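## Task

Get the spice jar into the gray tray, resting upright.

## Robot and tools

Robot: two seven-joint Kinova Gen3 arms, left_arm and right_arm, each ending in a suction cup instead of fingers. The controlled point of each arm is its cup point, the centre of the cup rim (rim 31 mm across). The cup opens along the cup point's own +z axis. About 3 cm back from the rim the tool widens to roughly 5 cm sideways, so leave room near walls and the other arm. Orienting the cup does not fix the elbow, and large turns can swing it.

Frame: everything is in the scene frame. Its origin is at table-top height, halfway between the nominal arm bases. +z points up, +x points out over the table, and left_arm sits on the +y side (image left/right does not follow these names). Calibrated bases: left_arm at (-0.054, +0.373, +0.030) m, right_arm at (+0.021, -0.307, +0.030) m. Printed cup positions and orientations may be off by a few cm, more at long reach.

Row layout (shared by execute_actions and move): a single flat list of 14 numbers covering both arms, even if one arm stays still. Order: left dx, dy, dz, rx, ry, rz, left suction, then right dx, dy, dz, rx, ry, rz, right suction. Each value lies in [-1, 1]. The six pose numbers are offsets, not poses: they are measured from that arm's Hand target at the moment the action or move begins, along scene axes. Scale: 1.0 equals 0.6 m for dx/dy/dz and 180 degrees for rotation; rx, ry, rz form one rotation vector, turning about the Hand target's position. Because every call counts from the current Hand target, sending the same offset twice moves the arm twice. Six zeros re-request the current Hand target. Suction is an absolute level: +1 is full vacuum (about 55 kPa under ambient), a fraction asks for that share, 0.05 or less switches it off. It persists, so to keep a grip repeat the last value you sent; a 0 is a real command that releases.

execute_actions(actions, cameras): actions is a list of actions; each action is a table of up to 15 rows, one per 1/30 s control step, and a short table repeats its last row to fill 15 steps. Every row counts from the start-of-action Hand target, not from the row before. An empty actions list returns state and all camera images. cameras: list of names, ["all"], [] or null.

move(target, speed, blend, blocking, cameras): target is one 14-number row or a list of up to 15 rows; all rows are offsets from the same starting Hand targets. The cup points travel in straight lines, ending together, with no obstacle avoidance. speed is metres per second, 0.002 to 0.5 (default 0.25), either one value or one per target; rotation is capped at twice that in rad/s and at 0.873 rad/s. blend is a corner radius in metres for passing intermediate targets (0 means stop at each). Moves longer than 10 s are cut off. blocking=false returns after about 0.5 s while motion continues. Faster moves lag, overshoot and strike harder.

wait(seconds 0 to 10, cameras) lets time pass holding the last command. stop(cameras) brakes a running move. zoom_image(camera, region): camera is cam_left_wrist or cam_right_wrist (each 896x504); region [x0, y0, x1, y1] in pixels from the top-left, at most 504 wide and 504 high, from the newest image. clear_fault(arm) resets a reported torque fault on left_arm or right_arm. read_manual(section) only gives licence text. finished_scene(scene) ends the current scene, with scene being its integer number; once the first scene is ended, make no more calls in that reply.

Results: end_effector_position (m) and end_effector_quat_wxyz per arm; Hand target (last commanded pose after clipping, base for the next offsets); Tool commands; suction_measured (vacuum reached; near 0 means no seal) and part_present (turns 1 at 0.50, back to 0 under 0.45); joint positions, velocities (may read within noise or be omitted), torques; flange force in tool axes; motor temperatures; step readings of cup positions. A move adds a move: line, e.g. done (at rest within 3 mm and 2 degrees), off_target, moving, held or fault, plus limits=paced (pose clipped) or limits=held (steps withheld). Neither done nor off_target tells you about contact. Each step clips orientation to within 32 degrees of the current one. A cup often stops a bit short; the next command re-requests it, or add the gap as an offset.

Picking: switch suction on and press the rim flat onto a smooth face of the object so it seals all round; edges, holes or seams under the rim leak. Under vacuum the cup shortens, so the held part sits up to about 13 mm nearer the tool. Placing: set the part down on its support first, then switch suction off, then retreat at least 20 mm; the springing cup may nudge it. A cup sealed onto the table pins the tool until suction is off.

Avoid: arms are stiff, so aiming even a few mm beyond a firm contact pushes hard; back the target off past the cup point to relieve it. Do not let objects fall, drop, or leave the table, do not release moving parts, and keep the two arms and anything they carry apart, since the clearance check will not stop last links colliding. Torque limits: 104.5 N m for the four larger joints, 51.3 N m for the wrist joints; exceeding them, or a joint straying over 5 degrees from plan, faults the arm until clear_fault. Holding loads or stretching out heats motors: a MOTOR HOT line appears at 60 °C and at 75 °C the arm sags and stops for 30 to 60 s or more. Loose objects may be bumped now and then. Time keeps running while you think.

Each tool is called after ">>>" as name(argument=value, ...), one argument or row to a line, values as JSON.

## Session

>>> execute_actions(
  actions=[],
)

Scene clock: 0.00 s.
left_arm: end_effector_position=(+0.4103, +0.2663, +0.2661) suction_measured=0.00 part_present=0 end_effector_quat_wxyz=(+0.397, +0.670, -0.628, -0.020) | right_arm: end_effector_position=(+0.2025, -0.0748, +0.1089) suction_measured=0.00 part_present=0 end_effector_quat_wxyz=(-0.028, -0.150, +0.988, +0.034)
Joint positions: left_arm=[-0.038 0.878 -0.11 1.116 0.545 1.839 -1.694] | right_arm=[-0.625 0.523 -0.395 2.335 0.337 0.326 2.171]
Joint velocities: within noise
Joint torques (N m): no reading
Motor temperatures (°C): left_arm=[35 32 32 38 40 36 41] | right_arm=[32 34 31 34 43 40 41]
Flange force (N): no reading
Hand target: left_arm +0.4103, +0.2663, +0.2661; +0.397, +0.670, -0.628, -0.020 | right_arm +0.2025, -0.0748, +0.1089; -0.028, -0.150, +0.988, +0.034
Tool commands: left_gripper/suction=+0.0 right_gripper/suction=+0.0

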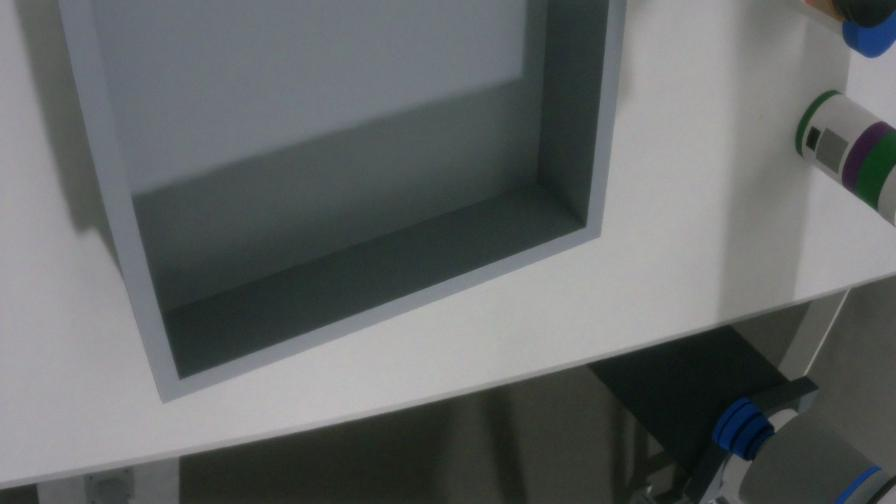

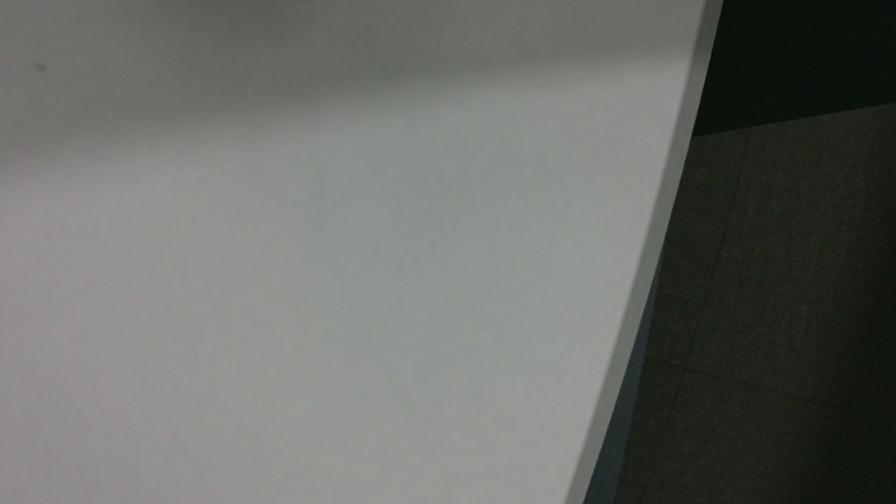

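>>> move(
  target=[-0.0505,-0.0772,0.3065,0.1747,-0.1933,-0.0195,0, 0.3625,-0.042,0.5685,-0.0218,-0.0179,-0.096,0],
  speed=0.4,
  cameras=["all"],
)

Scene clock: 20.73 s.
left_arm: end_effector_position=(+0.3800, +0.2200, +0.4500) suction_measured=0.00 part_present=0 end_effector_quat_wxyz=(-0.001, +0.707, -0.707, +0.000) | right_arm: end_effector_position=(+0.4200, -0.1000, +0.4500) suction_measured=0.00 part_present=0 end_effector_quat_wxyz=(+0.000, +0.000, +1.000, +0.000)
Joint positions: left_arm=[0.43 0.36 -0.222 1.16 0.077 1.628 -1.35] | right_arm=[-0.304 0.347 -0.387 1.193 0.129 1.626 2.497]
Joint torques (N m): left_arm=[-0.34 -12.86 -0.18 -8.25 0.08 0.18 -0.41] | right_arm=[0.95 -12.25 -0.34 -9.68 0.07 -0.08 0.4]
Flange force (N): left_arm=[-0.5 6.0 5.0] | right_arm=[10.1 -2.0 8.8]
Hand target: left_arm +0.3800, +0.2200, +0.4500; -0.001, +0.707, -0.707, +0.000 | right_arm +0.4200, -0.1000, +0.4500; +0.000, +0.000, +1.000, +0.000
Off the commanded pose: left_arm 0.000 m, 0 deg | right_arm 0.000 m, 0 deg.
move: done

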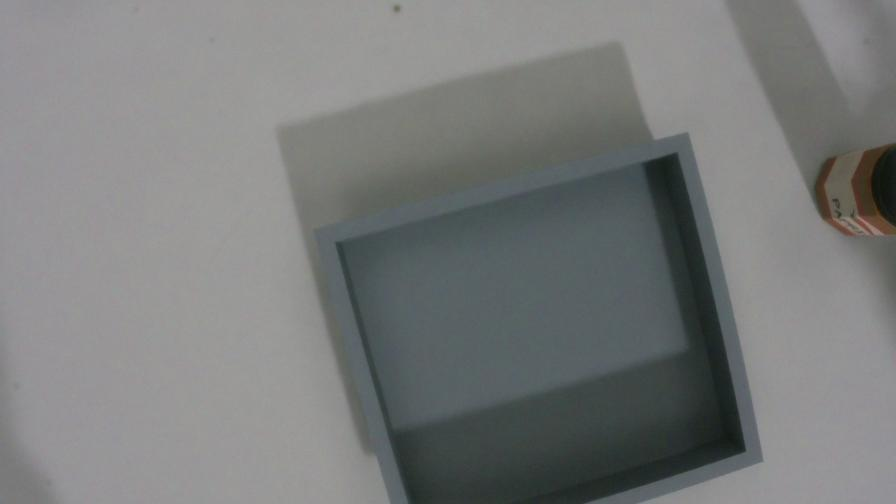

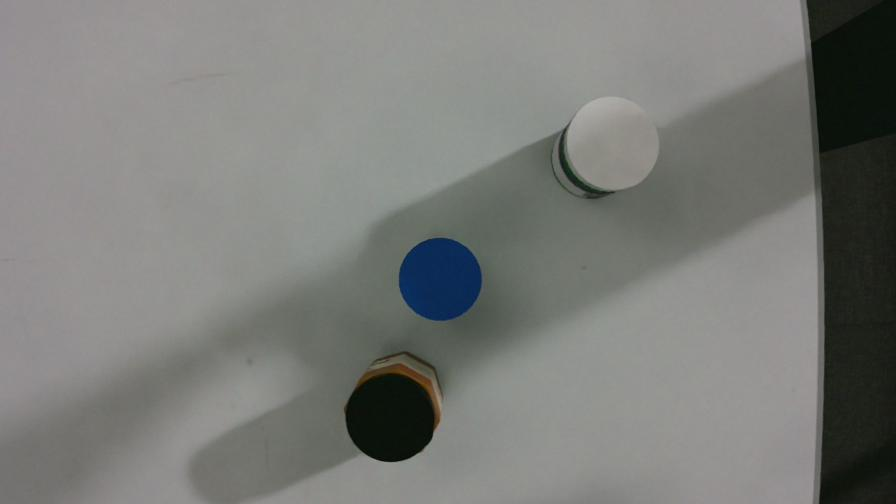

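>>> zoom_image(
  camera="cam_left_wrist",
  region=[776, 120, 896, 260],
)

>>> zoom_image(
  camera="cam_right_wrist",
  region=[310, 220, 520, 490],
)

Scaled by 3.600 from the camera's 896x504 image, which has a finer 1280x720 frame.

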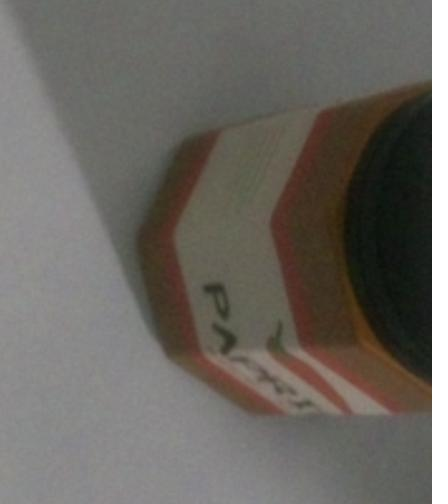

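Scaled by 1.867 from the camera's 896x504 image, which has a finer 1280x720 frame.

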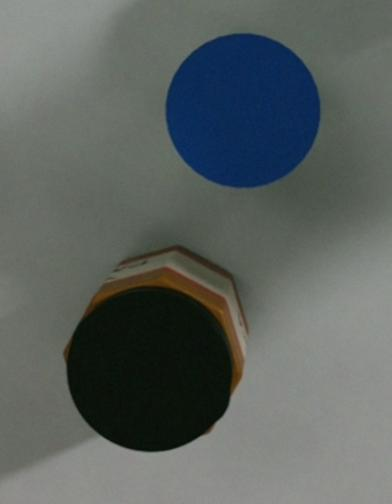

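>>> move(
  target=[-0.133,0.333,0,0,0,0,0, 0.0667,0.0717,-0.3333,0,0,0,0],
  speed=0.35,
  cameras=["cam_right_wrist"],
)

Scene clock: 49.40 s.
left_arm: end_effector_position=(+0.3002, +0.4197, +0.4500) suction_measured=0.00 part_present=0 end_effector_quat_wxyz=(-0.001, +0.707, -0.707, +0.000) | right_arm: end_effector_position=(+0.4600, -0.0570, +0.2500) suction_measured=0.00 part_present=0 end_effector_quat_wxyz=(+0.000, +0.000, +1.000, +0.000)
Joint positions: left_arm=[0.142 0.114 -0.386 1.485 0.043 1.549 -1.819] | right_arm=[-0.36 0.589 -0.368 1.47 0.224 1.124 2.391]
Joint torques (N m): left_arm=[-0.43 -8.24 -0.06 -8.1 0.1 0.17 -0.5] | right_arm=[1.03 -15.07 -0.83 -8.71 0.07 -0.1 0.41]
Flange force (N): left_arm=[2.7 4.4 4.0] | right_arm=[10.3 -2.6 3.7]
Hand target: left_arm +0.3002, +0.4198, +0.4500; -0.001, +0.707, -0.707, +0.000 | right_arm +0.4600, -0.0569, +0.2500; +0.000, +0.000, +1.000, +0.000
Off the commanded pose: left_arm 0.000 m, 0 deg | right_arm 0.000 m, 0 deg.
move: done
Images, in order (width x height): cam_right_wrist 896x504.

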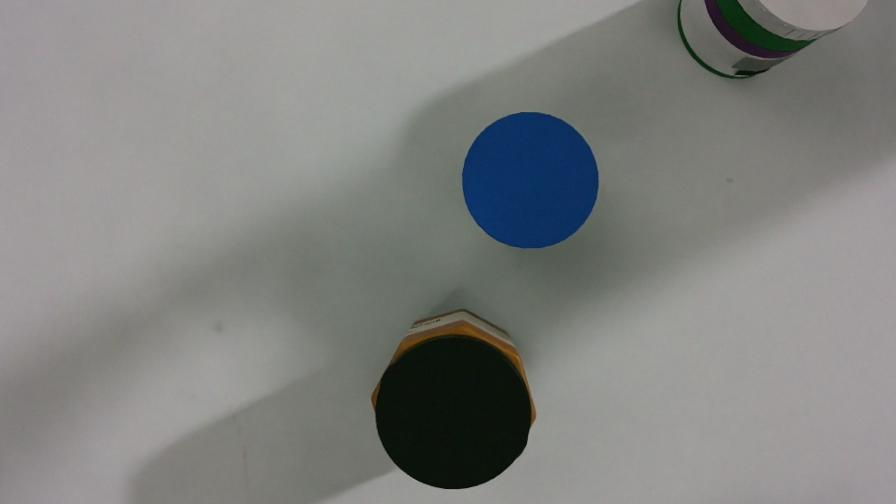

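>>> move(
  target=[
    [0,0,0,0,0,0,0, 0.0045,-0.0092,-0.2083,0,0,0,1],
    [0,0,0,0,0,0,0, 0.0045,-0.0092,-0.2267,0,0,0,1],
  ],
  speed=[0.3,0.03],
  blend=[0.003,0],
  cameras=["cam_right_wrist"],
)

Scene clock: 76.40 s.
left_arm: end_effector_position=(+0.3002, +0.4198, +0.4500) suction_measured=0.00 part_present=0 end_effector_quat_wxyz=(-0.001, +0.707, -0.707, +0.000) | right_arm: end_effector_position=(+0.4627, -0.0624, +0.1140) suction_measured=0.00 part_present=0 end_effector_quat_wxyz=(+0.000, +0.000, +1.000, +0.000)
Joint positions: left_arm=[0.142 0.115 -0.386 1.485 0.043 1.549 -1.819] | right_arm=[-0.378 0.78 -0.316 1.621 0.313 0.792 2.33]
Joint torques (N m): left_arm=[-0.31 -8.23 -0.05 -8.3 0.13 0.16 -0.4] | right_arm=[1.02 -16.6 -0.75 -7.23 0.1 -0.15 0.37]
Flange force (N): left_arm=[2.3 4.9 4.6] | right_arm=[9.6 -2.2 1.2]
Hand target: left_arm +0.3002, +0.4198, +0.4500; -0.001, +0.707, -0.707, +0.000 | right_arm +0.4627, -0.0625, +0.1140; +0.000, +0.000, +1.000, +0.000
Off the commanded pose: left_arm 0.000 m, 0 deg | right_arm 0.000 m, 0 deg.
move: done
Images, in order (width x height): cam_right_wrist 896x504.

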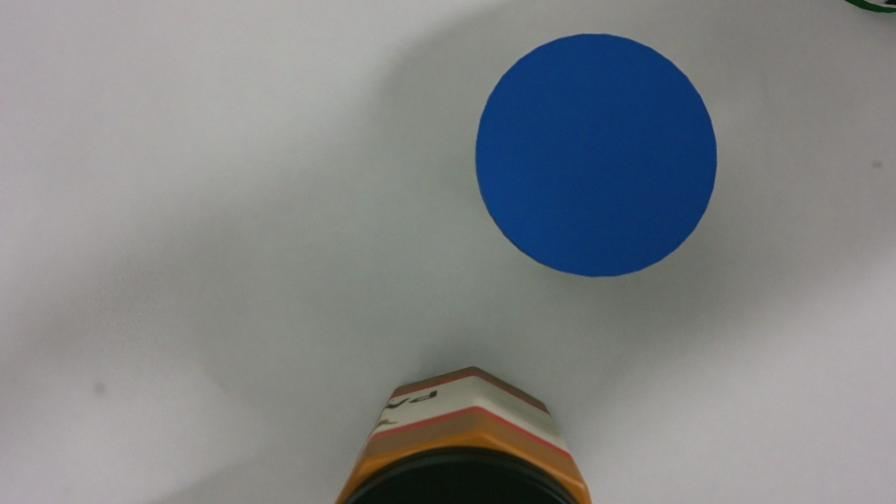

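>>> move(
  target=[0,0,0,0,0,0,0, 0,0.003,-0.0167,0,0,0,1],
  speed=0.03,
)

>>> move(
  target=[0,0,0,0,0,0,0, 0,0,-0.0083,0,0,0,1],
  speed=0.02,
)

Scene clock: 87.17 s.
left_arm: end_effector_position=(+0.3002, +0.4198, +0.4500) suction_measured=0.00 part_present=0 end_effector_quat_wxyz=(-0.001, +0.707, -0.707, +0.000) | right_arm: end_effector_position=(+0.4627, -0.0607, +0.1040) suction_measured=0.00 part_present=0 end_effector_quat_wxyz=(+0.000, +0.000, +1.000, +0.000)
Joint positions: left_arm=[0.142 0.115 -0.386 1.485 0.043 1.549 -1.819] | right_arm=[-0.385 0.798 -0.31 1.623 0.319 0.771 2.322]
Joint torques (N m): left_arm=[-0.37 -8.25 -0.09 -8.22 0.12 0.16 -0.42] | right_arm=[0.98 -17.05 -0.77 -7.09 0.04 -0.09 0.35]
Flange force (N): left_arm=[2.4 4.7 4.4] | right_arm=[9.1 -2.1 1.7]
Hand target: left_arm +0.3002, +0.4198, +0.4500; -0.001, +0.707, -0.707, +0.000 | right_arm +0.4627, -0.0607, +0.1040; +0.000, +0.000, +1.000, +0.000
Off the commanded pose: left_arm 0.000 m, 0 deg | right_arm 0.000 m, 0 deg.
move: done

Scene clock: 87.87 s.
left_arm: end_effector_position=(+0.3002, +0.4198, +0.4500) suction_measured=0.00 part_present=0 end_effector_quat_wxyz=(-0.001, +0.707, -0.707, +0.000) | right_arm: end_effector_position=(+0.4627, -0.0607, +0.0990) suction_measured=0.00 part_present=0 end_effector_quat_wxyz=(+0.000, +0.000, +1.000, +0.000)
Joint positions: left_arm=[0.142 0.115 -0.386 1.485 0.043 1.549 -1.819] | right_arm=[-0.387 0.807 -0.307 1.625 0.323 0.76 2.319]
Joint torques (N m): left_arm=[-0.37 -8.22 -0.05 -8.23 0.13 0.2 -0.4] | right_arm=[1 -16.62 -0.91 -7.14 0.06 -0.16 0.26]
Flange force (N): left_arm=[2.3 4.8 4.5] | right_arm=[9.9 -2.6 0.7]
Hand target: left_arm +0.3002, +0.4198, +0.4500; -0.001, +0.707, -0.707, +0.000 | right_arm +0.4627, -0.0607, +0.0990; +0.000, +0.000, +1.000, +0.000
Off the commanded pose: left_arm 0.000 m, 0 deg | right_arm 0.000 m, 0 deg.
move: done

>>> move(
  target=[0,0,0,0,0,0,0, 0,0,-0.0083,0,0,0,1],
  speed=0.02,
)

>>> move(
  target=[0,0,0,0,0,0,0, 0,0,-0.0067,0,0,0,1],
  speed=0.02,
)

Scene clock: 90.43 s.
left_arm: end_effector_position=(+0.3002, +0.4198, +0.4500) suction_measured=0.00 part_present=0 end_effector_quat_wxyz=(-0.001, +0.707, -0.707, +0.000) | right_arm: end_effector_position=(+0.4627, -0.0607, +0.0940) suction_measured=0.33 part_present=0 end_effector_quat_wxyz=(+0.000, +0.000, +1.000, +0.000)
Joint positions: left_arm=[0.142 0.115 -0.386 1.485 0.043 1.549 -1.819] | right_arm=[-0.389 0.816 -0.304 1.628 0.326 0.749 2.316]
Joint torques (N m): left_arm=[-0.36 -8.22 -0.04 -8.26 0.1 0.17 -0.41] | right_arm=[1.01 -16.91 -0.95 -7.02 0.02 -0.13 0.31]
Flange force (N): left_arm=[2.4 4.8 4.5] | right_arm=[9.6 -2.3 1.2]
Hand target: left_arm +0.3002, +0.4198, +0.4500; -0.001, +0.707, -0.707, +0.000 | right_arm +0.4627, -0.0607, +0.0940; +0.000, +0.000, +1.000, +0.000
Off the commanded pose: left_arm 0.000 m, 0 deg | right_arm 0.000 m, 0 deg.
move: done

Scene clock: 91.13 s.
left_arm: end_effector_position=(+0.3002, +0.4198, +0.4500) suction_measured=0.00 part_present=0 end_effector_quat_wxyz=(-0.001, +0.707, -0.707, +0.000) | right_arm: end_effector_position=(+0.4627, -0.0607, +0.0900) suction_measured=0.99 part_present=1 end_effector_quat_wxyz=(+0.000, +0.000, +1.000, +0.000)
Joint positions: left_arm=[0.142 0.115 -0.386 1.485 0.043 1.549 -1.819] | right_arm=[-0.39 0.823 -0.301 1.629 0.329 0.74 2.314]
Joint torques (N m): left_arm=[-0.3 -8.18 -0.05 -8.24 0.11 0.19 -0.41] | right_arm=[0.94 -17.3 -0.78 -7.04 0.04 -0.02 0.36]
Flange force (N): left_arm=[2.3 4.9 4.5] | right_arm=[9.5 -2.4 1.8]
Hand target: left_arm +0.3002, +0.4198, +0.4500; -0.001, +0.707, -0.707, +0.000 | right_arm +0.4627, -0.0607, +0.0900; +0.000, +0.000, +1.000, +0.000
Off the commanded pose: left_arm 0.000 m, 0 deg | right_arm 0.000 m, 0 deg.
move: done

>>> move(
  target=[
    [0,0,0,0,0,0,0, 0,0,0.1833,0,0,0,1],
    [0,0,0,0,0,0,0, -0.1212,0.3178,0.1833,0,0,0,1],
    [0,0,0,0,0,0,0, -0.1212,0.3178,0.025,0,0,0,1],
    [0,0,0,0,0,0,0, -0.1212,0.3178,0.0042,0,0,0,1],
    [0,0,0,0,0,0,0, -0.1212,0.3178,0.0042,0,0,0,0],
    [0,0,0,0,0,0,0, -0.1212,0.3178,0.0542,0,0,0,0],
    [0,0,0,0,0,0,0, -0.1212,0.3178,0.35,0,0,0,0],
  ],
  speed=[0.2,0.3,0.25,0.03,0.03,0.05,0.35],
  blend=[0.04,0.03,0.004,0,0,0.012,0],
  cameras=["cam_right_wrist"],
)

Scene clock: 109.70 s.
left_arm: end_effector_position=(+0.3002, +0.4198, +0.4500) suction_measured=0.00 part_present=0 end_effector_quat_wxyz=(-0.001, +0.707, -0.707, +0.000) | right_arm: end_effector_position=(+0.3900, +0.1300, +0.3000) suction_measured=0.00 part_present=0 end_effector_quat_wxyz=(+0.000, +0.000, +1.000, +0.000)
Joint positions: left_arm=[0.142 0.115 -0.386 1.485 0.043 1.549 -1.819] | right_arm=[-0.753 0.701 -0.368 1.093 0.238 1.388 2.075]
Joint torques (N m): left_arm=[-0.37 -8.17 -0.05 -8.28 0.1 0.19 -0.41] | right_arm=[0.88 -17.56 -0.76 -8.88 0.09 -0.17 0.4]
Flange force (N): left_arm=[2.4 5.0 4.6] | right_arm=[8.4 -6.5 4.3]
Hand target: left_arm +0.3002, +0.4198, +0.4500; -0.001, +0.707, -0.707, +0.000 | right_arm +0.3900, +0.1300, +0.3000; +0.000, +0.000, +1.000, +0.000
Off the commanded pose: left_arm 0.000 m, 0 deg | right_arm 0.000 m, 0 deg.
move: done
Images, in order (width x height): cam_right_wrist 896x504.

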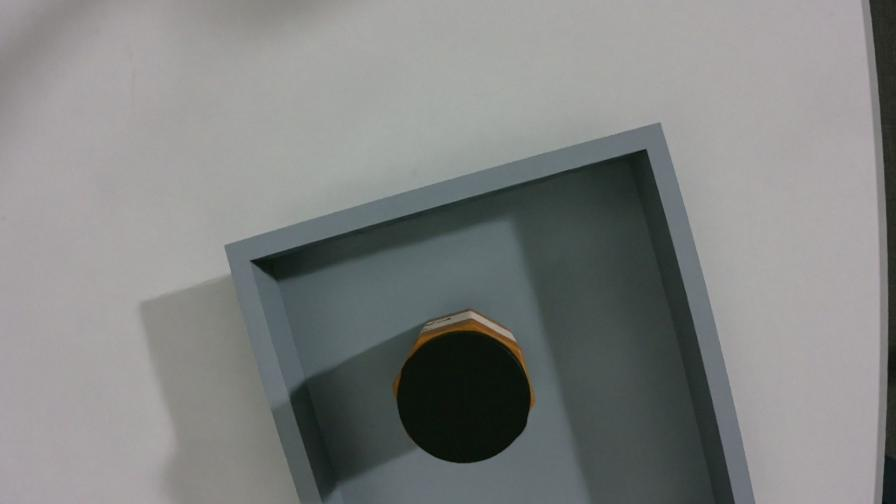

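The jar is standing upright in the tray with its lid on top, and the cup has let go.

>>> finished_scene(
  scene=3,
)

The scene is finished: the task was done.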